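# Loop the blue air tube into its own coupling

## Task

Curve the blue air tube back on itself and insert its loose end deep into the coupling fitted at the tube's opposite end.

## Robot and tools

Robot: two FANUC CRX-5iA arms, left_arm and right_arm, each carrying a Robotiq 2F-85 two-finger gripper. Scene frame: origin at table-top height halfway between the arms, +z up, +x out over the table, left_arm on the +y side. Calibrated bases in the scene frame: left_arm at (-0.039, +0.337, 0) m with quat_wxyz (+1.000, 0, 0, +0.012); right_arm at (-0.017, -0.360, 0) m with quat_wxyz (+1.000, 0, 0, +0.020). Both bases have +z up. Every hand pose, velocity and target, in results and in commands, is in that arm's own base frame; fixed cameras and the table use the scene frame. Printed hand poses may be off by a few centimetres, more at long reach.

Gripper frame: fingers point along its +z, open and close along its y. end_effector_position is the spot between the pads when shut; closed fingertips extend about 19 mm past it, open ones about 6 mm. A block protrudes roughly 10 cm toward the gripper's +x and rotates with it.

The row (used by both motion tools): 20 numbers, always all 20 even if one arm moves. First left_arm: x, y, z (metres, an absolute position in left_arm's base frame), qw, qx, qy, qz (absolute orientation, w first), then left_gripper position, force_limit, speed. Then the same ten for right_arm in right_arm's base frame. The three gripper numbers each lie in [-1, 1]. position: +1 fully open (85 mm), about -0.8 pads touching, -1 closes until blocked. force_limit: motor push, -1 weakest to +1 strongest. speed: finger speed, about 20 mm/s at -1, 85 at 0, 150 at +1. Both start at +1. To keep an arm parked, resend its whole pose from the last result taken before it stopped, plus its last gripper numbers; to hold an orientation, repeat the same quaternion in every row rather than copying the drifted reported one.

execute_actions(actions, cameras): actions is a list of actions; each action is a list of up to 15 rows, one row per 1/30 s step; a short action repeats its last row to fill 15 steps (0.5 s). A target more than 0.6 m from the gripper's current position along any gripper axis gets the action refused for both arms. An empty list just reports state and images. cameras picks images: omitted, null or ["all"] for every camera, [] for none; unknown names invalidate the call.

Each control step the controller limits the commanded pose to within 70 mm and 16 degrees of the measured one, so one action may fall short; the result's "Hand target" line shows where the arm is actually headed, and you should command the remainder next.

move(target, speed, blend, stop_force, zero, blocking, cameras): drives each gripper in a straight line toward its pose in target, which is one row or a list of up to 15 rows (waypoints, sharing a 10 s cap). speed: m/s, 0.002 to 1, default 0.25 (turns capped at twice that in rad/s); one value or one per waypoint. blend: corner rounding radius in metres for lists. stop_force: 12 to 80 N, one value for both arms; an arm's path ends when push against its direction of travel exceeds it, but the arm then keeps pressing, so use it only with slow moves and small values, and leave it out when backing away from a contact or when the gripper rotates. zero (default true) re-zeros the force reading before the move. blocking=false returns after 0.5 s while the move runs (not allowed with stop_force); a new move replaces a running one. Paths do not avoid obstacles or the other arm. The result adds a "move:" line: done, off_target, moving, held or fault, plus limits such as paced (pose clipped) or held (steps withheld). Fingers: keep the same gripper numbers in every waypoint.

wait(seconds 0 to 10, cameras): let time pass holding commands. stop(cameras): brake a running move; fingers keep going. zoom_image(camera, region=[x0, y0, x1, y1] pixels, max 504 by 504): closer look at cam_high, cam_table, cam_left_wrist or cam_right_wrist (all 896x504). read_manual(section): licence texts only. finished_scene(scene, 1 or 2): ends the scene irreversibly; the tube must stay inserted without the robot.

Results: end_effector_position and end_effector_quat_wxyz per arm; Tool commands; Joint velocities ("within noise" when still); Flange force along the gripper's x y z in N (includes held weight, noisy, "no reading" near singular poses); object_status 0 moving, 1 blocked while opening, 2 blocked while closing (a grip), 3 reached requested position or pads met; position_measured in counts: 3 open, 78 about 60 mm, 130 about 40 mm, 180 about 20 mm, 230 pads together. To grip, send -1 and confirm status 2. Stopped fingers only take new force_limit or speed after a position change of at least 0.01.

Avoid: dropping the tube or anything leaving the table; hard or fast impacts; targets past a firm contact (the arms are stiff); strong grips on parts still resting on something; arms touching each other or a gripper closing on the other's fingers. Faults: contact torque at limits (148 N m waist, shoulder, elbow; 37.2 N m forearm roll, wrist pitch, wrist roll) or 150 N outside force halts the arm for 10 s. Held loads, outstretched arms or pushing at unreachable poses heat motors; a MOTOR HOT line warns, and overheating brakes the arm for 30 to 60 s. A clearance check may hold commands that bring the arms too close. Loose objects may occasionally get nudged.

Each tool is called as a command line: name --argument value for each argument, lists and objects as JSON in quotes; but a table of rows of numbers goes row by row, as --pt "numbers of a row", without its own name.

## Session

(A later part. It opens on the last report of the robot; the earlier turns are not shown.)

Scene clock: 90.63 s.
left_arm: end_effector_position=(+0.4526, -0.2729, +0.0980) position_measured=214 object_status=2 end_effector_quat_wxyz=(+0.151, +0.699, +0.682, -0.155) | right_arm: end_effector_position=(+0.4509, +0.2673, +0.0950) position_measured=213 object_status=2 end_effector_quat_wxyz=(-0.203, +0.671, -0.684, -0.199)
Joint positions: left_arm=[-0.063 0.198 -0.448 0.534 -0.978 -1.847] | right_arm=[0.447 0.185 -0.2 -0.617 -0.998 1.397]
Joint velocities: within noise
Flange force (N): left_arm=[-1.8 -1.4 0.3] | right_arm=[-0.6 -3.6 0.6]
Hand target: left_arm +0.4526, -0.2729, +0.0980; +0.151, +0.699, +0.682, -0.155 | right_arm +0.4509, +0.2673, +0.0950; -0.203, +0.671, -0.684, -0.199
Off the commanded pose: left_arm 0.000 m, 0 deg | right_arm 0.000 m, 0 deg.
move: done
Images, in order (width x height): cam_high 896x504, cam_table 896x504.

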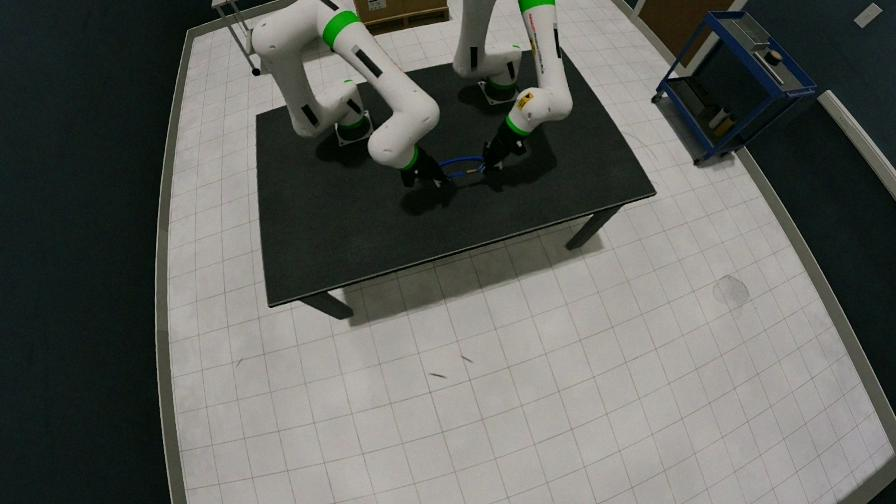

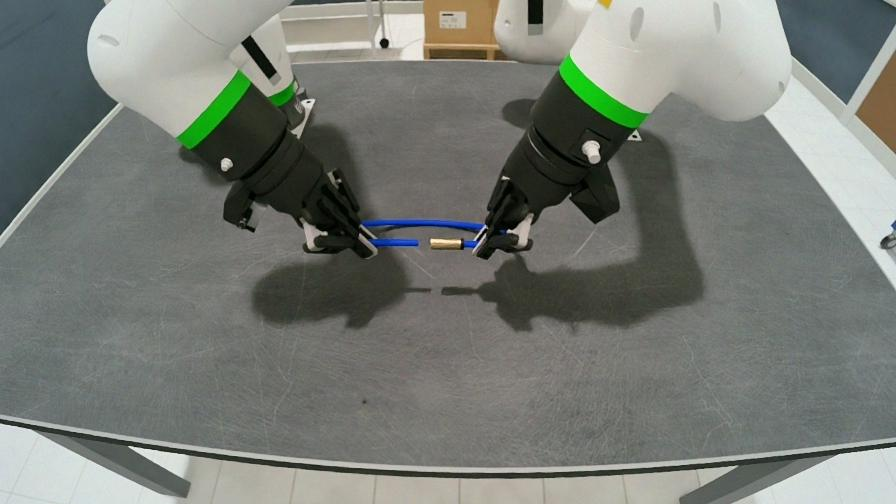

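move --target '[0.4526,-0.2729,0.098,0.1512,0.6986,0.6819,-0.1549,-1,0.2,-1,0.4521,0.2823,0.0940,0.2027,-0.6714,0.6844,0.1989,-1,0.3,-1]' --speed 0.06 --cameras '["cam_table","cam_right_wrist","cam_left_wrist"]'

zoom_image --camera "cam_table" --region '[405, 225, 475, 265]'

zoom_image --camera "cam_table" --region '[405, 270, 475, 310]'

Scene clock: 91.53 s.
left_arm: end_effector_position=(+0.4526, -0.2729, +0.0980) position_measured=214 object_status=2 end_effector_quat_wxyz=(+0.151, +0.699, +0.682, -0.155) | right_arm: end_effector_position=(+0.4521, +0.2823, +0.0940) position_measured=213 object_status=2 end_effector_quat_wxyz=(-0.203, +0.671, -0.684, -0.199)
Joint positions: left_arm=[-0.063 0.198 -0.448 0.534 -0.978 -1.847] | right_arm=[0.477 0.196 -0.189 -0.614 -0.982 1.371]
Joint velocities: within noise
Flange force (N): left_arm=[-1.5 -0.6 -0.2] | right_arm=[-0.7 -3.2 -0.1]
Hand target: left_arm +0.4526, -0.2729, +0.0980; +0.151, +0.699, +0.682, -0.155 | right_arm +0.4521, +0.2823, +0.0940; -0.203, +0.671, -0.684, -0.199
Off the commanded pose: left_arm 0.000 m, 0 deg | right_arm 0.000 m, 0 deg.
move: done
Images, in order (width x height): cam_table 896x504, cam_left_wrist 896x504, cam_right_wrist 896x504.

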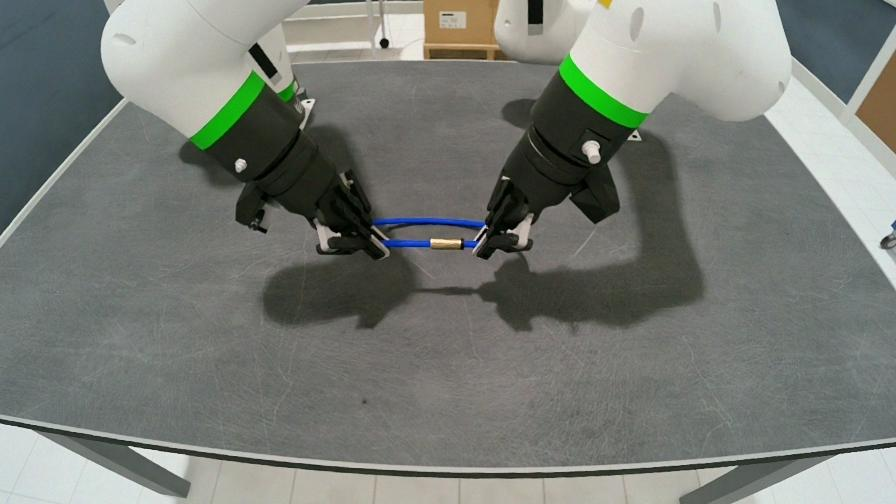

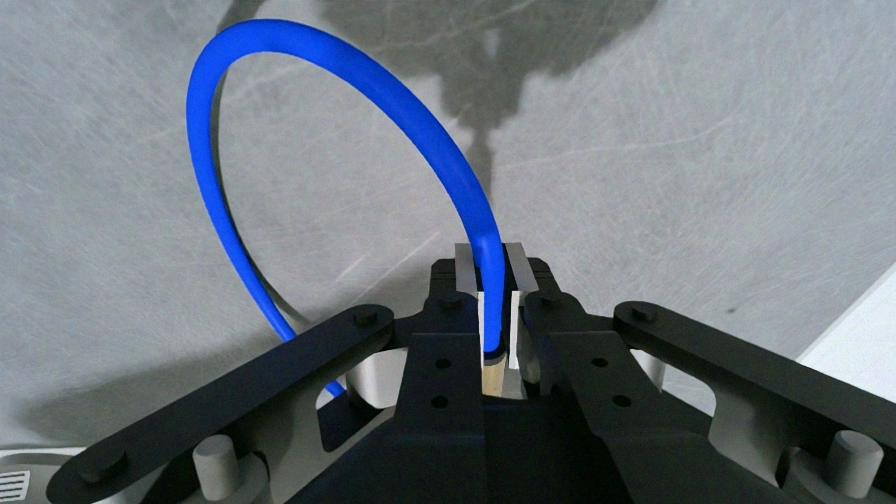

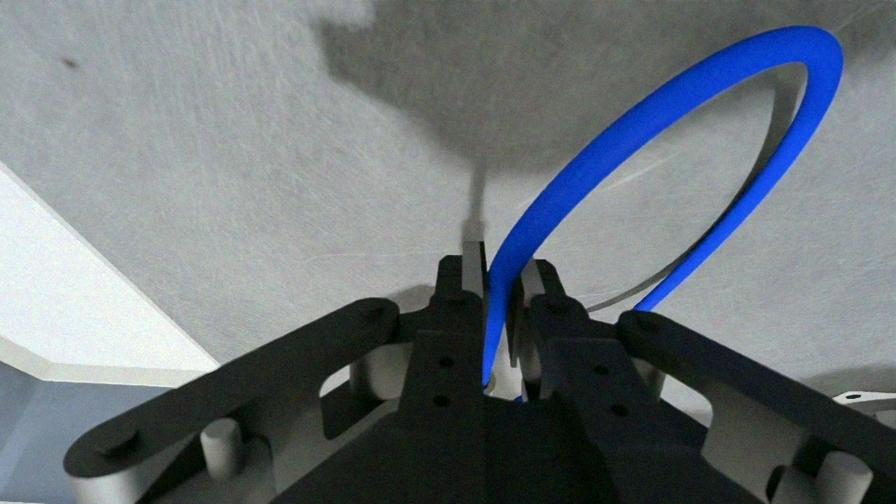

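Scaled by 7.200 from the camera's 896x504 image, which has a finer 1280x720 frame.

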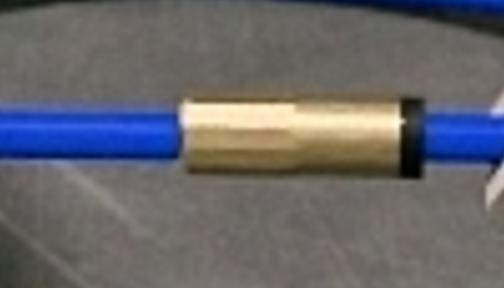

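Scaled by 7.200 from the camera's 896x504 image, which has a finer 1280x720 frame.

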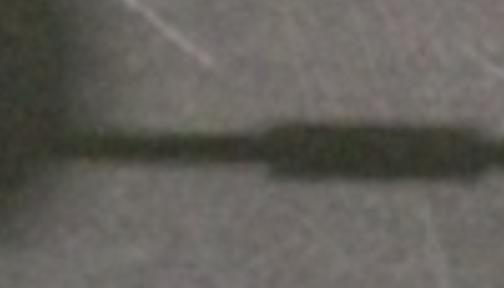

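move --target '[0.4526,-0.2729,0.098,0.1512,0.6986,0.6819,-0.1549,-1,0.2,-1,0.4528,0.2818,0.0939,0.2027,-0.6714,0.6844,0.1989,-1,0.3,-1]' --speed 0.03 --cameras '[]'

move --target '[0.4526,-0.2729,0.098,0.1512,0.6986,0.6819,-0.1549,-1,0.2,-1,0.4531,0.2903,0.0939,0.2027,-0.6714,0.6844,0.1989,-1,0.3,-1]' --speed 0.01 --stop_force 15 --cameras '["cam_table","cam_right_wrist"]'

zoom_image --camera "cam_table" --region '[405, 225, 475, 265]'

zoom_image --camera "cam_table" --region '[405, 270, 475, 310]'

Scene clock: 92.53 s.
left_arm: end_effector_position=(+0.4526, -0.2729, +0.0980) position_measured=214 object_status=2 end_effector_quat_wxyz=(+0.151, +0.699, +0.682, -0.155) | right_arm: end_effector_position=(+0.4528, +0.2818, +0.0939) position_measured=213 object_status=2 end_effector_quat_wxyz=(-0.203, +0.671, -0.684, -0.199)
Joint positions: left_arm=[-0.063 0.198 -0.448 0.534 -0.978 -1.847] | right_arm=[0.475 0.198 -0.188 -0.614 -0.983 1.373]
Joint velocities: within noise
Flange force (N): left_arm=[-1.1 -1.7 0.0] | right_arm=[-0.5 -3.5 0.0]
Hand target: left_arm +0.4526, -0.2729, +0.0980; +0.151, +0.699, +0.682, -0.155 | right_arm +0.4528, +0.2818, +0.0939; -0.203, +0.671, -0.684, -0.199
Off the commanded pose: left_arm 0.000 m, 0 deg | right_arm 0.000 m, 0 deg.
move: done
No camera images: "cameras" was empty.

Scene clock: 93.97 s.
left_arm: end_effector_position=(+0.4526, -0.2729, +0.0980) position_measured=214 object_status=2 end_effector_quat_wxyz=(+0.151, +0.699, +0.682, -0.155) | right_arm: end_effector_position=(+0.4531, +0.2903, +0.0939) position_measured=213 object_status=2 end_effector_quat_wxyz=(-0.203, +0.671, -0.684, -0.199)
Joint positions: left_arm=[-0.063 0.198 -0.448 0.534 -0.978 -1.847] | right_arm=[0.492 0.203 -0.182 -0.612 -0.974 1.357]
Joint velocities: within noise
Flange force (N): left_arm=[-2.0 -0.3 0.2] | right_arm=[-0.6 -4.3 0.5]
Hand target: left_arm +0.4526, -0.2729, +0.0980; +0.151, +0.699, +0.682, -0.155 | right_arm +0.4531, +0.2903, +0.0939; -0.203, +0.671, -0.684, -0.199
Off the commanded pose: left_arm 0.000 m, 0 deg | right_arm 0.000 m, 0 deg.
move: done
Images, in order (width x height): cam_table 896x504, cam_right_wrist 896x504.

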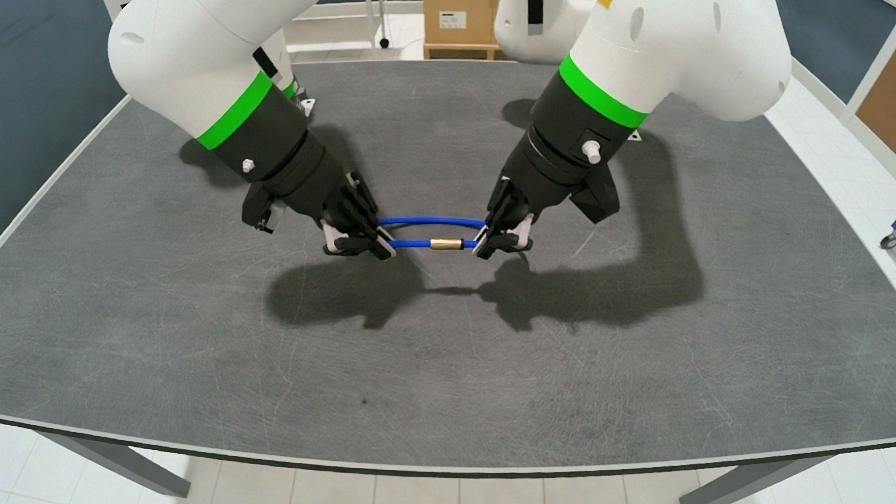

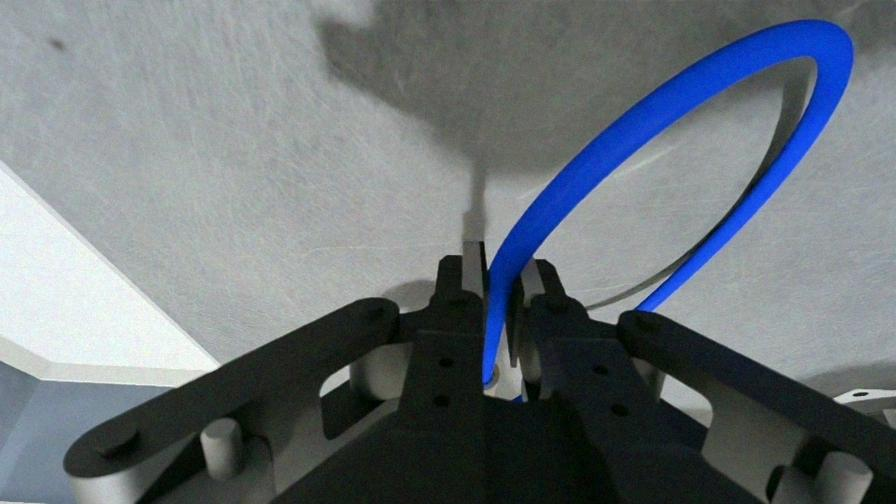

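Scaled by 7.200 from the camera's 896x504 image, which has a finer 1280x720 frame.

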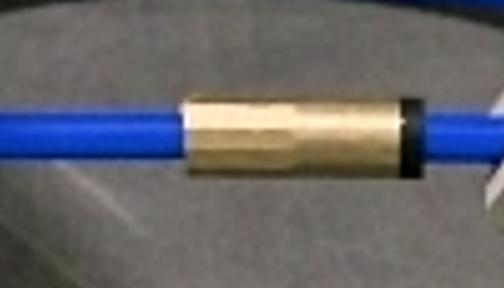

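Scaled by 7.200 from the camera's 896x504 image, which has a finer 1280x720 frame.

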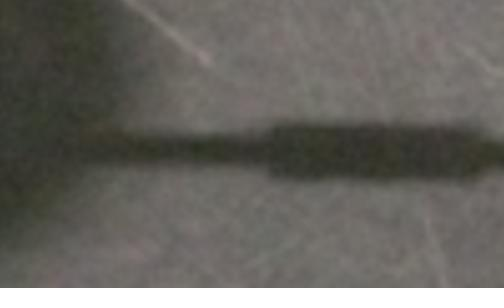

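zoom_image --camera "cam_right_wrist" --region '[450, 300, 550, 420]'

Scaled by 4.200 from the camera's 896x504 image, which has a finer 1280x720 frame.

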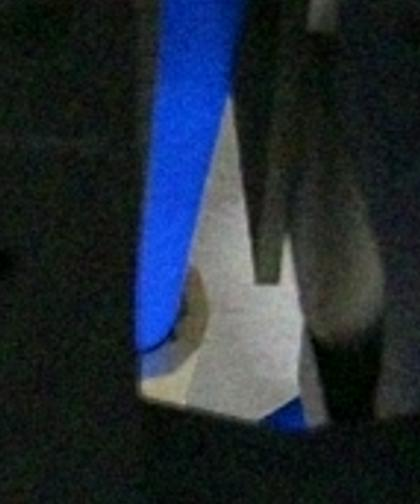

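move --target '[0.4526,-0.2729,0.098,0.1512,0.6986,0.6819,-0.1549,-1,0.2,-1,0.4537,0.3053,0.0939,0.2027,-0.6714,0.6844,0.1989,-1,0.3,-1]' --speed 0.01 --stop_force 20 --cameras '["cam_table","cam_right_wrist"]'

zoom_image --camera "cam_table" --region '[390, 220, 500, 310]'

zoom_image --camera "cam_right_wrist" --region '[450, 300, 550, 420]'

Scene clock: 96.03 s.
left_arm: end_effector_position=(+0.4526, -0.2729, +0.0980) position_measured=214 object_status=2 end_effector_quat_wxyz=(+0.151, +0.699, +0.682, -0.155) | right_arm: end_effector_position=(+0.4536, +0.3023, +0.0938) position_measured=213 object_status=2 end_effector_quat_wxyz=(-0.203, +0.671, -0.684, -0.199)
Joint positions: left_arm=[-0.063 0.198 -0.448 0.534 -0.978 -1.847] | right_arm=[0.515 0.212 -0.172 -0.608 -0.963 1.335]
Joint velocities: within noise
Flange force (N): left_arm=[18.1 -0.3 -9.1] | right_arm=[17.6 -3.5 -11.4]
Hand target: left_arm +0.4526, -0.2729, +0.0980; +0.151, +0.699, +0.682, -0.155 | right_arm +0.4536, +0.3023, +0.0938; -0.203, +0.671, -0.684, -0.199
Off the commanded pose: left_arm 0.000 m, 0 deg | right_arm 0.003 m, 0 deg.
move: contact (right_arm)
Images, in order (width x height): cam_table 896x504, cam_right_wrist 896x504.

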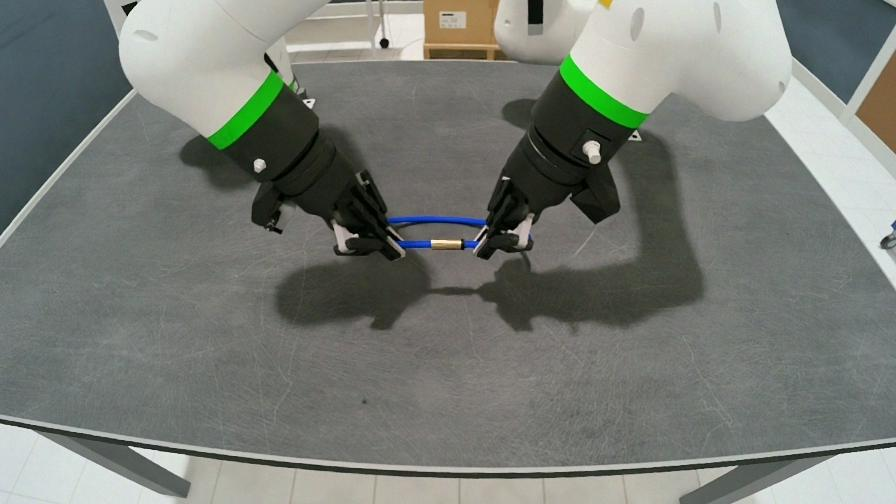

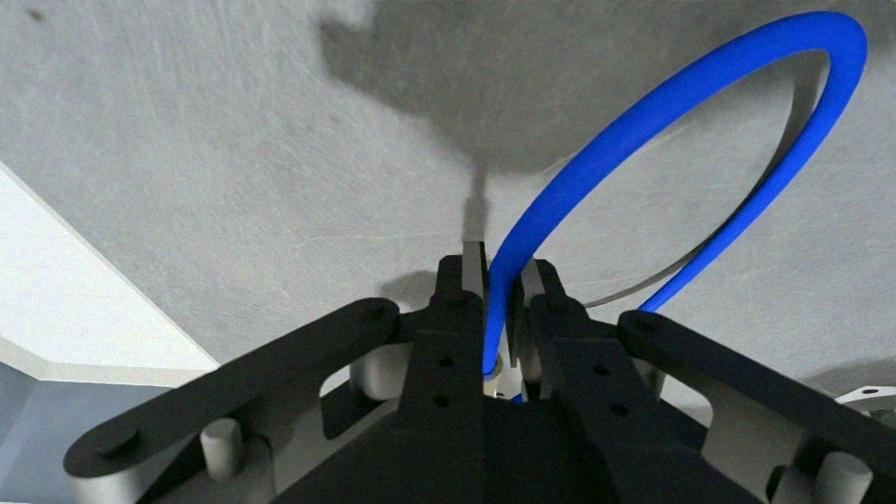

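Scaled by 4.582 from the camera's 896x504 image, which has a finer 1280x720 frame.

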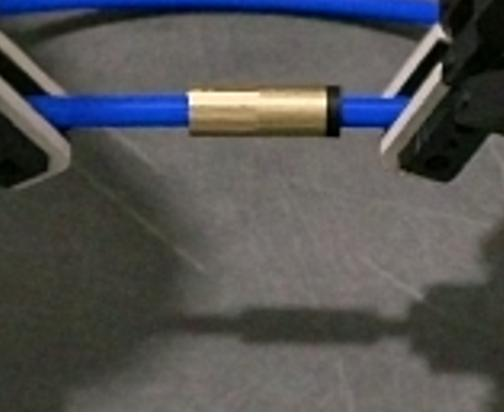

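Scaled by 4.200 from the camera's 896x504 image, which has a finer 1280x720 frame.

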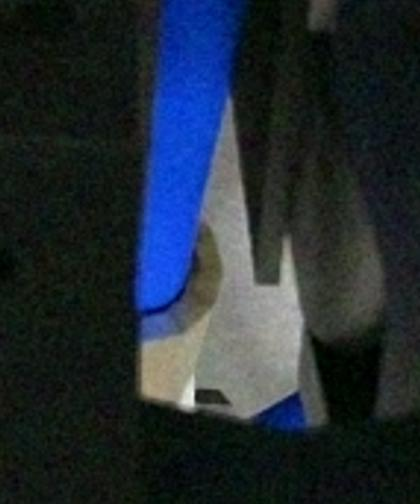

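move --target '[0.4526,-0.2729,0.098,0.1512,0.6986,0.6819,-0.1549,-1,0.2,-1,0.4540,0.3123,0.0938,0.2027,-0.6714,0.6844,0.1989,-1,0.3,-1]' --speed 0.005 --stop_force 45 --zero false --cameras '["cam_table","cam_right_wrist"]'

zoom_image --camera "cam_table" --region '[390, 220, 500, 310]'

zoom_image --camera "cam_right_wrist" --region '[450, 300, 550, 420]'

Scene clock: 97.50 s.
left_arm: end_effector_position=(+0.4526, -0.2729, +0.0980) position_measured=214 object_status=2 end_effector_quat_wxyz=(+0.151, +0.699, +0.682, -0.155) | right_arm: end_effector_position=(+0.4537, +0.3043, +0.0938) position_measured=213 object_status=2 end_effector_quat_wxyz=(-0.203, +0.672, -0.684, -0.199)
Joint positions: left_arm=[-0.063 0.198 -0.448 0.534 -0.978 -1.847] | right_arm=[0.519 0.214 -0.171 -0.607 -0.961 1.331]
Joint velocities: within noise
Flange force (N): left_arm=[43.1 -0.5 -20.5] | right_arm=[39.8 -2.8 -26.2]
Hand target: left_arm +0.4526, -0.2729, +0.0980; +0.151, +0.699, +0.682, -0.155 | right_arm +0.4537, +0.3044, +0.0938; -0.203, +0.672, -0.684, -0.199
Off the commanded pose: left_arm 0.000 m, 0 deg | right_arm 0.008 m, 0 deg.
move: contact (right_arm)
Images, in order (width x height): cam_table 896x504, cam_right_wrist 896x504.

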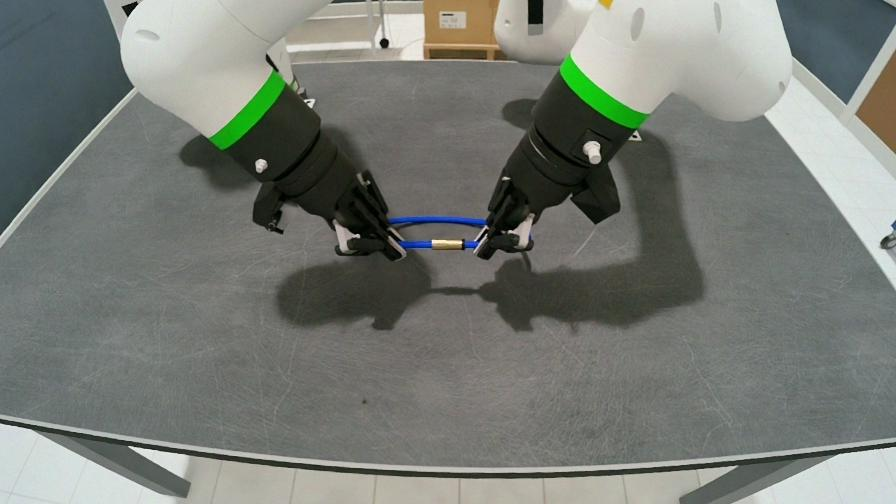

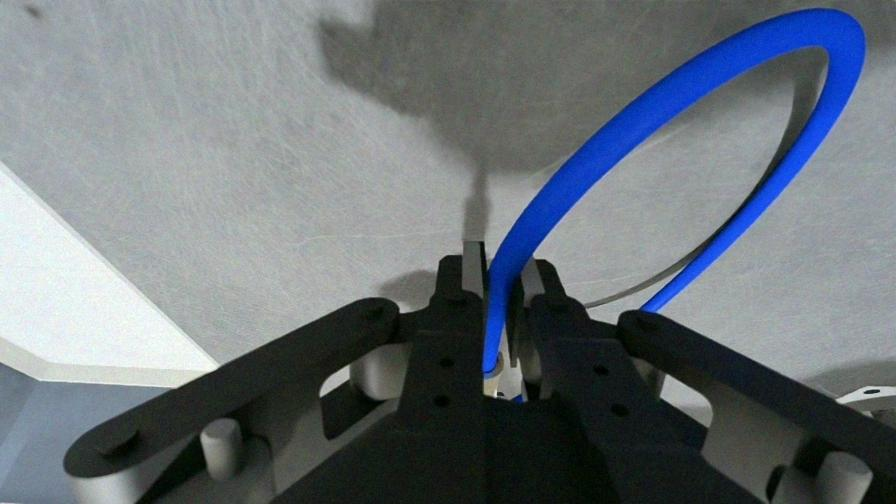

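Scaled by 4.582 from the camera's 896x504 image, which has a finer 1280x720 frame.

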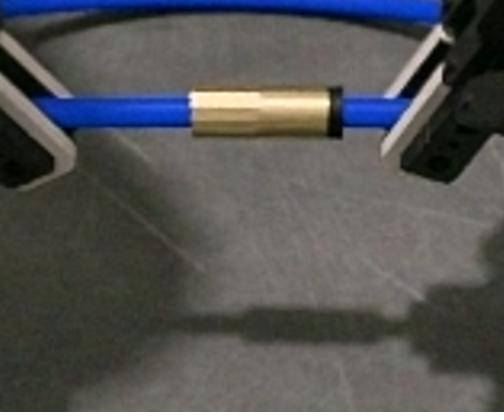

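Scaled by 4.200 from the camera's 896x504 image, which has a finer 1280x720 frame.

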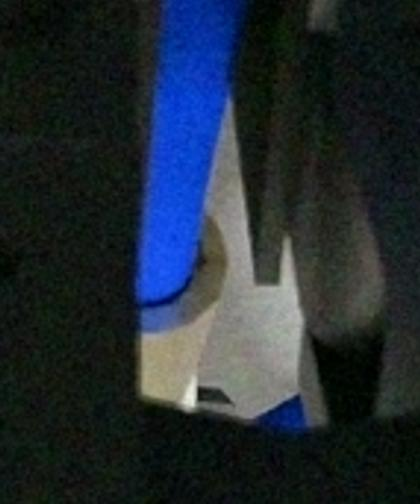

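move --pt "0.4526 -0.2729 0.098 0.1512 0.6986 0.6819 -0.1549 -1 0.2 -1 0.4536 0.3022 0.0938 0.2027 -0.6714 0.6844 0.1989 -1 0.3 -1" --pt "0.4526 -0.2729 0.032 0.1512 0.6986 0.6819 -0.1549 -1 0.2 -1 0.4536 0.3022 0.0278 0.2027 -0.6714 0.6844 0.1989 -1 0.3 -1" --speed 0.05 --cameras '["cam_table"]'

zoom_image --camera "cam_table" --region '[330, 180, 570, 340]'

Scene clock: 99.33 s.
left_arm: end_effector_position=(+0.4526, -0.2729, +0.0320) position_measured=214 object_status=2 end_effector_quat_wxyz=(+0.151, +0.699, +0.682, -0.155) | right_arm: end_effector_position=(+0.4536, +0.3022, +0.0278) position_measured=213 object_status=2 end_effector_quat_wxyz=(-0.203, +0.671, -0.684, -0.199)
Joint positions: left_arm=[-0.075 0.289 -0.529 0.61 -0.828 -1.957] | right_arm=[0.503 0.313 -0.21 -0.674 -0.857 1.451]
Joint velocities: within noise
Flange force (N): left_arm=[18.9 -0.8 -9.5] | right_arm=[18.1 -4.0 -11.5]
Hand target: left_arm +0.4526, -0.2729, +0.0320; +0.151, +0.699, +0.682, -0.155 | right_arm +0.4536, +0.3022, +0.0278; -0.203, +0.671, -0.684, -0.199
Off the commanded pose: left_arm 0.000 m, 0 deg | right_arm 0.000 m, 0 deg.
move: done
Images, in order (width x height): cam_table 896x504.

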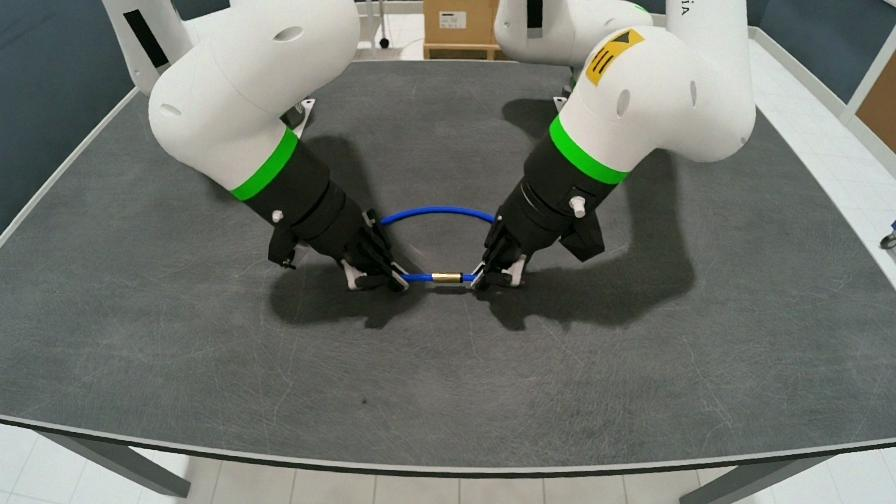

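Scaled by 2.100 from the camera's 896x504 image, which has a finer 1280x720 frame.

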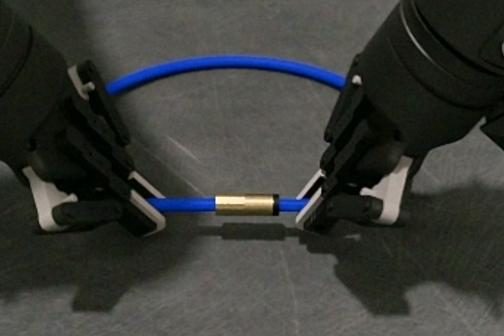

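move --target '[0.4526,-0.2729,0.032,0.1512,0.6986,0.6819,-0.1549,-1,0.2,-1,0.4536,0.3022,0.0278,0.2027,-0.6714,0.6844,0.1989,-0.5,0.3,-1]' --speed 0.05 --cameras '[]'

wait --seconds 1

zoom_image --camera "cam_table" --region '[390, 230, 510, 310]'

zoom_image --camera "cam_right_wrist" --region '[430, 250, 560, 420]'

Scene clock: 100.23 s.
left_arm: end_effector_position=(+0.4526, -0.2729, +0.0320) position_measured=214 object_status=2 end_effector_quat_wxyz=(+0.151, +0.699, +0.682, -0.155) | right_arm: end_effector_position=(+0.4536, +0.3022, +0.0278) position_measured=192 object_status=0 end_effector_quat_wxyz=(-0.203, +0.671, -0.684, -0.199)
Joint positions: left_arm=[-0.075 0.289 -0.529 0.61 -0.828 -1.957] | right_arm=[0.503 0.313 -0.21 -0.674 -0.857 1.451]
Joint velocities: within noise
Flange force (N): left_arm=[-2.0 1.5 0.0] | right_arm=[-1.3 -0.5 1.5]
Hand target: left_arm +0.4526, -0.2729, +0.0320; +0.151, +0.699, +0.682, -0.155 | right_arm +0.4536, +0.3022, +0.0278; -0.203, +0.671, -0.684, -0.199
Off the commanded pose: left_arm 0.000 m, 0 deg | right_arm 0.000 m, 0 deg.
move: done
No camera images: "cameras" was empty.

Scene clock: 101.23 s.
left_arm: end_effector_position=(+0.4526, -0.2729, +0.0320) position_measured=214 object_status=2 end_effector_quat_wxyz=(+0.151, +0.699, +0.682, -0.155) | right_arm: end_effector_position=(+0.4536, +0.3022, +0.0278) position_measured=192 object_status=3 end_effector_quat_wxyz=(-0.203, +0.671, -0.684, -0.199)
Joint positions: left_arm=[-0.075 0.289 -0.529 0.61 -0.828 -1.957] | right_arm=[0.503 0.313 -0.21 -0.674 -0.857 1.451]
Joint velocities: within noise
Flange force (N): left_arm=[-2.5 1.1 -0.2] | right_arm=[-0.7 -0.5 1.2]
Hand target: left_arm +0.4526, -0.2729, +0.0320; +0.151, +0.699, +0.682, -0.155 | right_arm +0.4536, +0.3022, +0.0278; -0.203, +0.671, -0.684, -0.199
Tool commands: left_gripper/position=-1.0 left_gripper/force_limit=+0.2 left_gripper/speed=-1.0 right_gripper/position=-0.5 right_gripper/force_limit=+0.3 right_gripper/speed=-1.0
Off the commanded pose: left_arm 0.000 m, 0 deg | right_arm 0.000 m, 0 deg.
wait: 1.00 s; at rest by 0.17 s

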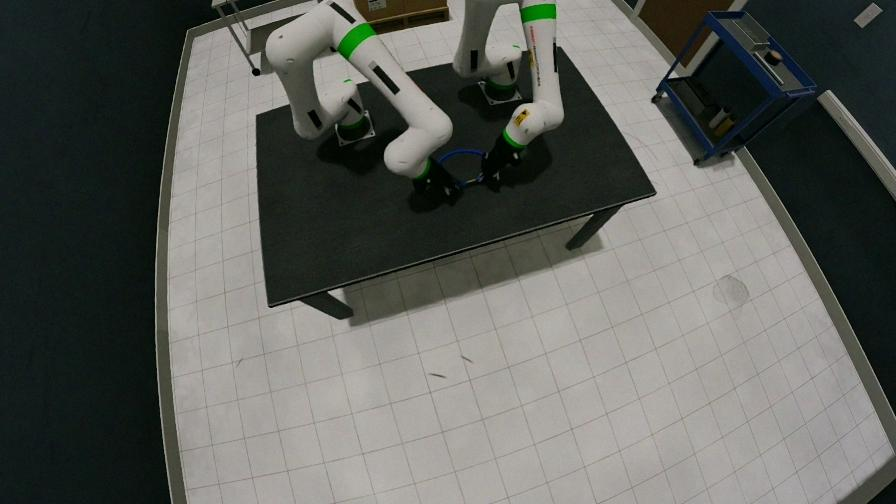

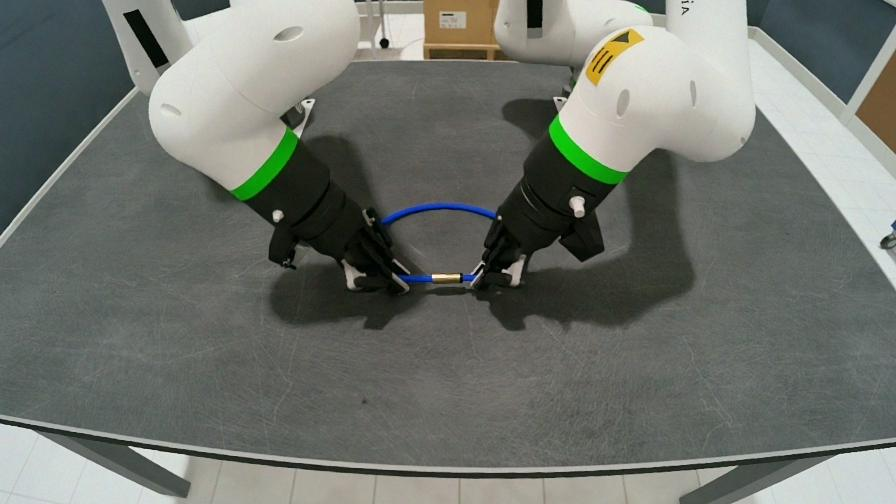

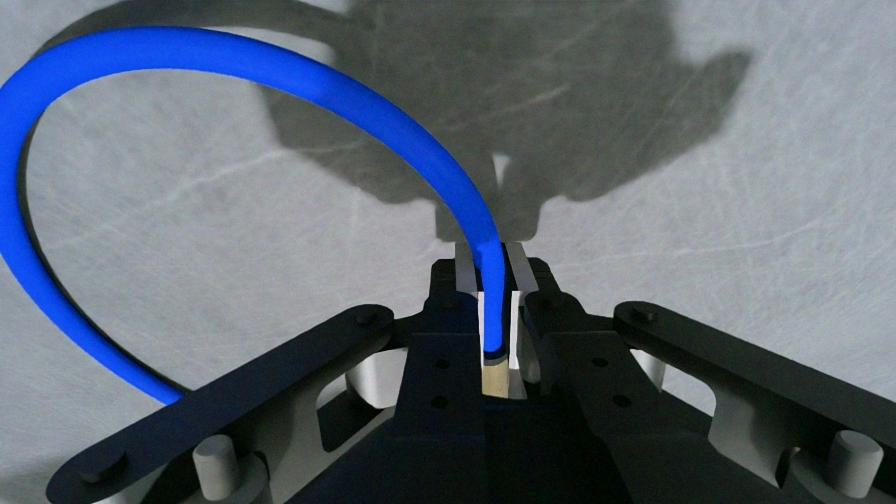

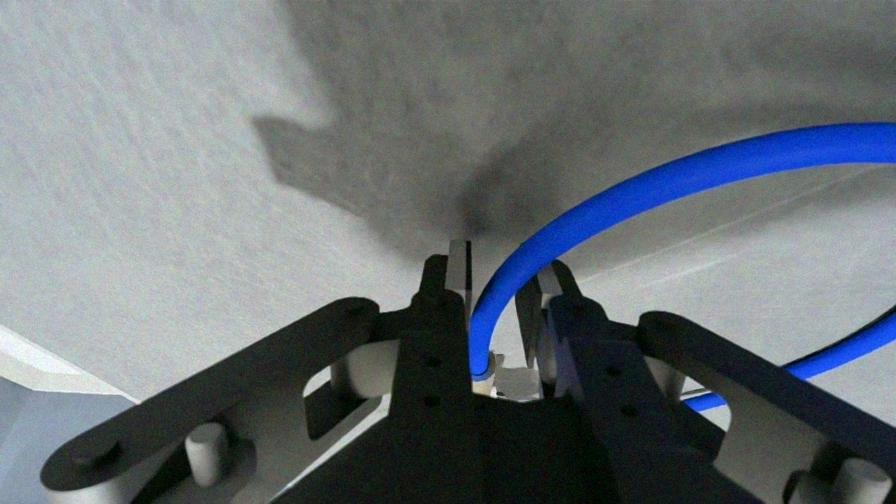

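Scaled by 4.200 from the camera's 896x504 image, which has a finer 1280x720 frame.

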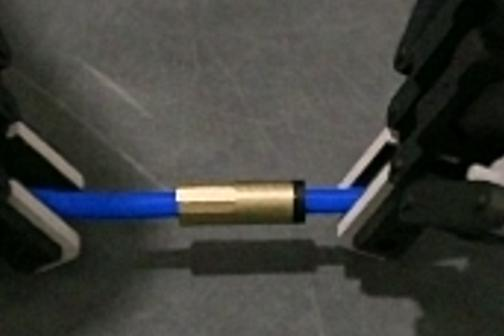

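Scaled by 2.965 from the camera's 896x504 image, which has a finer 1280x720 frame.

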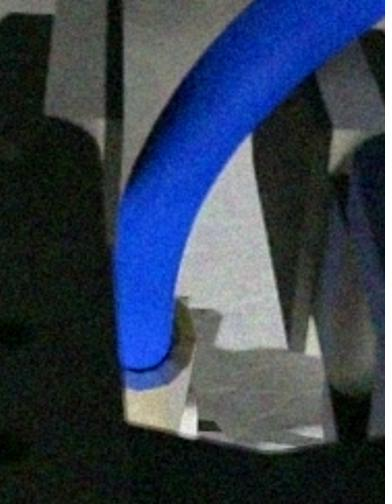

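move --pt "0.4526 -0.2729 0.0265 0.1512 0.6986 0.6819 -0.1549 -1 0.2 -1 0.4536 0.3022 0.0278 0.2027 -0.6714 0.6844 0.1989 -0.5 0.3 -1" --pt "0.4526 -0.2729 0.0265 0.1512 0.6986 0.6819 -0.1549 -0.3 0.2 -1 0.4536 0.3022 0.0278 0.2027 -0.6714 0.6844 0.1989 -0.3 0.3 -1" --speed 0.02 --cameras '[]'

wait --seconds 1

zoom_image --camera "cam_table" --region '[390, 230, 510, 310]'

Scene clock: 103.33 s.
left_arm: end_effector_position=(+0.4526, -0.2729, +0.0265) position_measured=167 object_status=0 end_effector_quat_wxyz=(+0.151, +0.699, +0.682, -0.155) | right_arm: end_effector_position=(+0.4536, +0.3022, +0.0278) position_measured=167 object_status=3 end_effector_quat_wxyz=(-0.203, +0.671, -0.684, -0.199)
Joint positions: left_arm=[-0.076 0.297 -0.535 0.618 -0.816 -1.967] | right_arm=[0.503 0.313 -0.21 -0.674 -0.857 1.451]
Joint velocities: within noise
Flange force (N): left_arm=[-0.6 -1.2 -1.2] | right_arm=[-0.7 -2.1 0.0]
Hand target: left_arm +0.4526, -0.2729, +0.0265; +0.151, +0.699, +0.682, -0.155 | right_arm +0.4536, +0.3022, +0.0278; -0.203, +0.671, -0.684, -0.199
Off the commanded pose: left_arm 0.000 m, 0 deg | right_arm 0.000 m, 0 deg.
move: done
No camera images: "cameras" was empty.

Scene clock: 104.33 s.
left_arm: end_effector_position=(+0.4526, -0.2729, +0.0265) position_measured=167 object_status=3 end_effector_quat_wxyz=(+0.151, +0.699, +0.682, -0.155) | right_arm: end_effector_position=(+0.4536, +0.3022, +0.0278) position_measured=167 object_status=3 end_effector_quat_wxyz=(-0.203, +0.671, -0.684, -0.199)
Joint positions: left_arm=[-0.076 0.297 -0.535 0.618 -0.816 -1.967] | right_arm=[0.503 0.313 -0.21 -0.674 -0.857 1.451]
Joint velocities: within noise
Flange force (N): left_arm=[-0.8 -1.2 -1.6] | right_arm=[-0.2 -2.2 0.4]
Hand target: left_arm +0.4526, -0.2729, +0.0265; +0.151, +0.699, +0.682, -0.155 | right_arm +0.4536, +0.3022, +0.0278; -0.203, +0.671, -0.684, -0.199
Tool commands: left_gripper/position=-0.3 left_gripper/force_limit=+0.2 left_gripper/speed=-1.0 right_gripper/position=-0.3 right_gripper/force_limit=+0.3 right_gripper/speed=-1.0
Off the commanded pose: left_arm 0.000 m, 0 deg | right_arm 0.000 m, 0 deg.
wait: 1.00 s; at rest by 0.17 s

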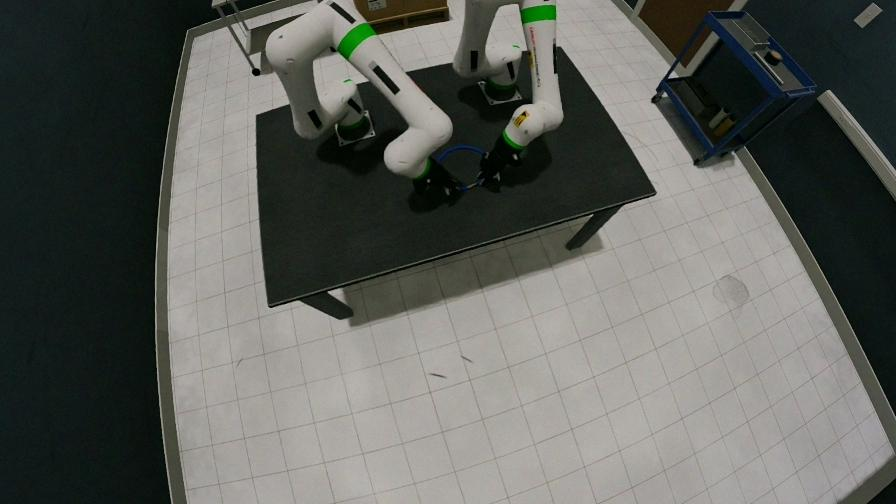

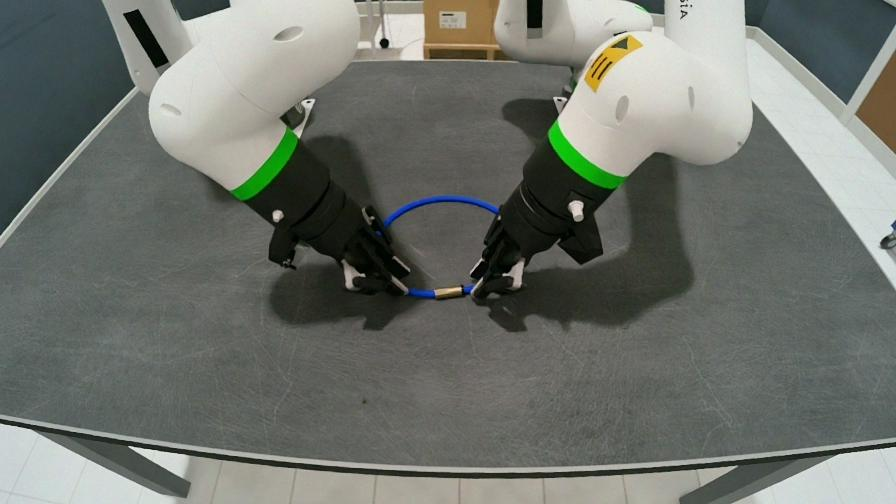

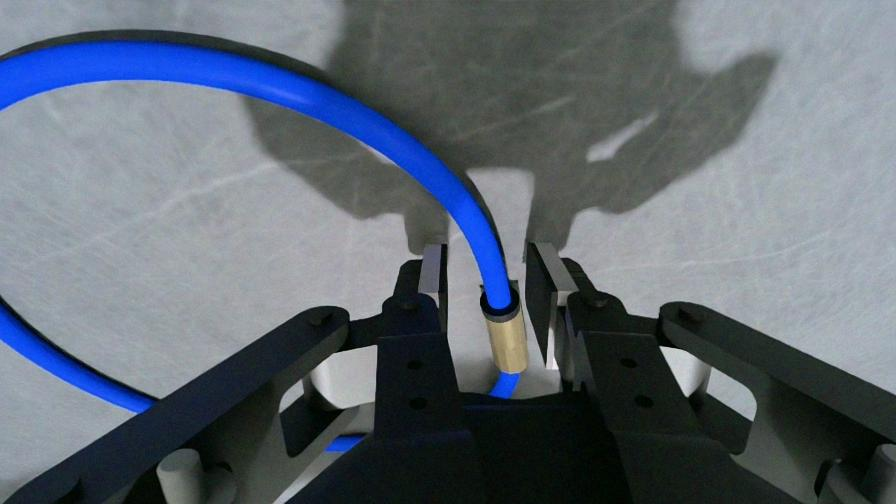

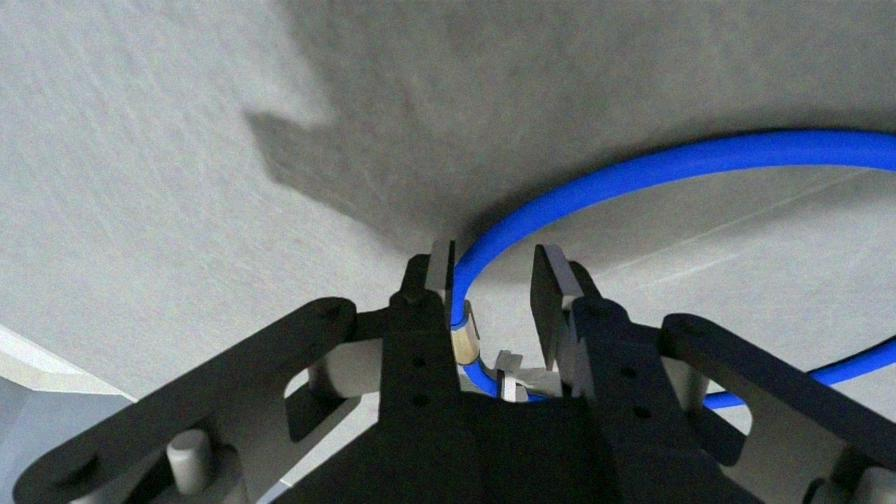

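Scaled by 4.200 from the camera's 896x504 image, which has a finer 1280x720 frame.

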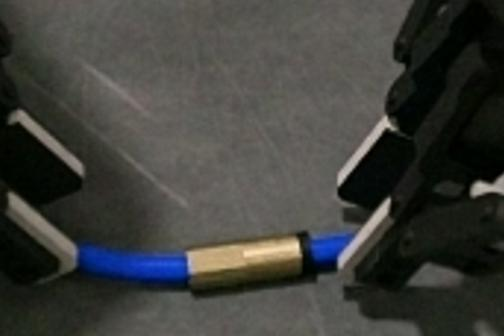

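move --pt "0.4596 -0.2729 0.0275 0.1512 0.6986 0.6819 -0.1549 -0.3 0.2 -1 0.4606 0.3022 0.0283 0.2027 -0.6714 0.6844 0.1989 -0.3 0.3 -1" --pt "0.4606 -0.2299 0.12 0.1512 0.6986 0.6819 -0.1549 -0.3 0.2 -1 0.4586 0.2482 0.112 0.2027 -0.6714 0.6844 0.1989 -0.3 0.3 -1" --pt "0.42 -0.15 0.28 0.1512 0.6986 0.6819 -0.1549 -0.3 0.2 -1 0.40 0.15 0.28 0.2027 -0.6714 0.6844 0.1989 -0.3 0.3 -1" --speed '[0.03,0.06,0.15]'

zoom_image --camera "cam_table" --region '[370, 180, 530, 310]'

Scene clock: 108.27 s.
left_arm: end_effector_position=(+0.4200, -0.1500, +0.2800) position_measured=167 object_status=3 end_effector_quat_wxyz=(+0.151, +0.699, +0.682, -0.155) | right_arm: end_effector_position=(+0.4000, +0.1500, +0.2800) position_measured=167 object_status=3 end_effector_quat_wxyz=(-0.203, +0.671, -0.684, -0.199)
Joint positions: left_arm=[0.241 -0.062 -0.257 0.421 -1.504 -1.892] | right_arm=[0.231 -0.125 -0.08 -0.559 -1.473 1.336]
Joint velocities: within noise
Flange force (N): left_arm=[-2.0 -0.7 -0.7] | right_arm=[-0.1 -2.5 -1.6]
Hand target: left_arm +0.4200, -0.1500, +0.2800; +0.151, +0.699, +0.682, -0.155 | right_arm +0.4000, +0.1500, +0.2800; -0.203, +0.671, -0.684, -0.199
Off the commanded pose: left_arm 0.000 m, 0 deg | right_arm 0.000 m, 0 deg.
move: done

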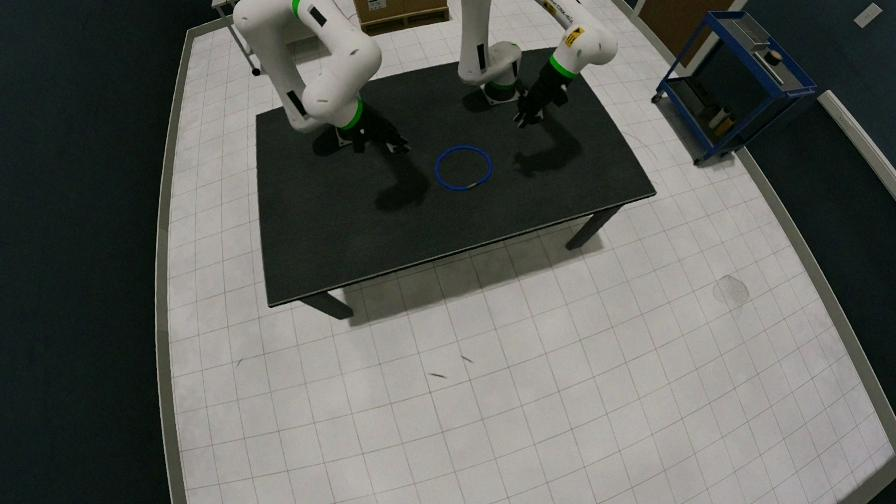

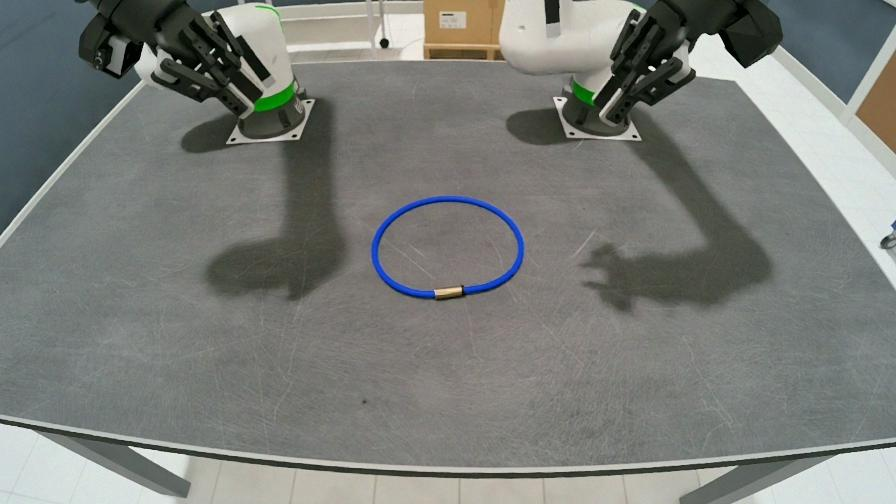

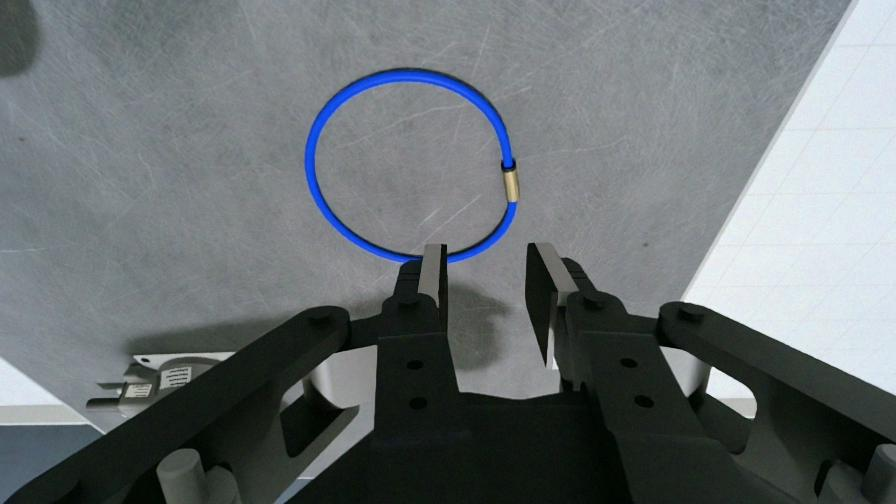

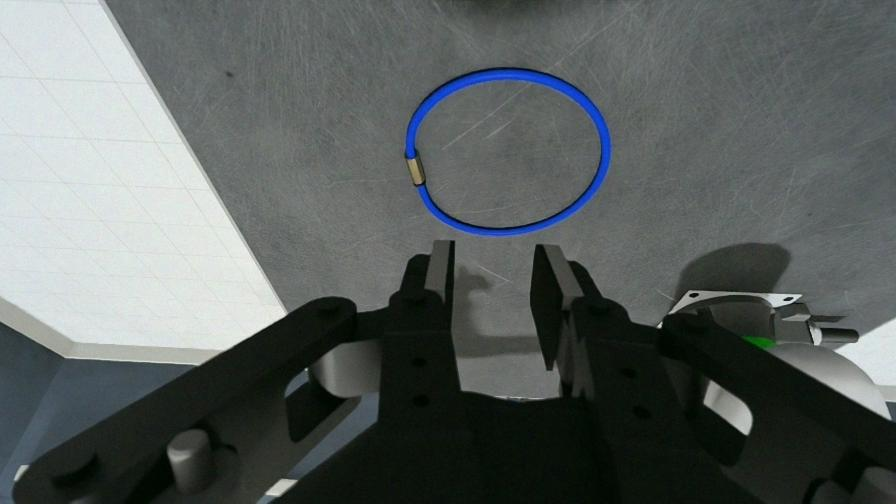

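Scaled by 3.150 from the camera's 896x504 image, which has a finer 1280x720 frame.

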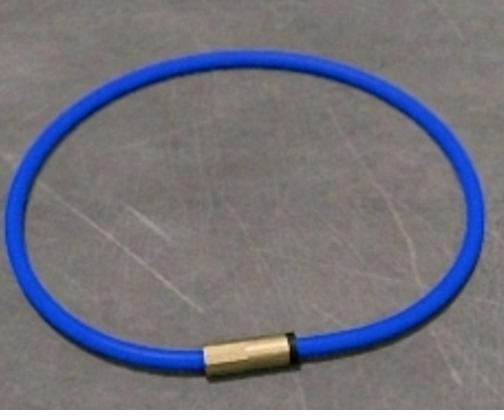

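Joined and stable.

finished_scene --scene 1

The scene is finished: the task was done.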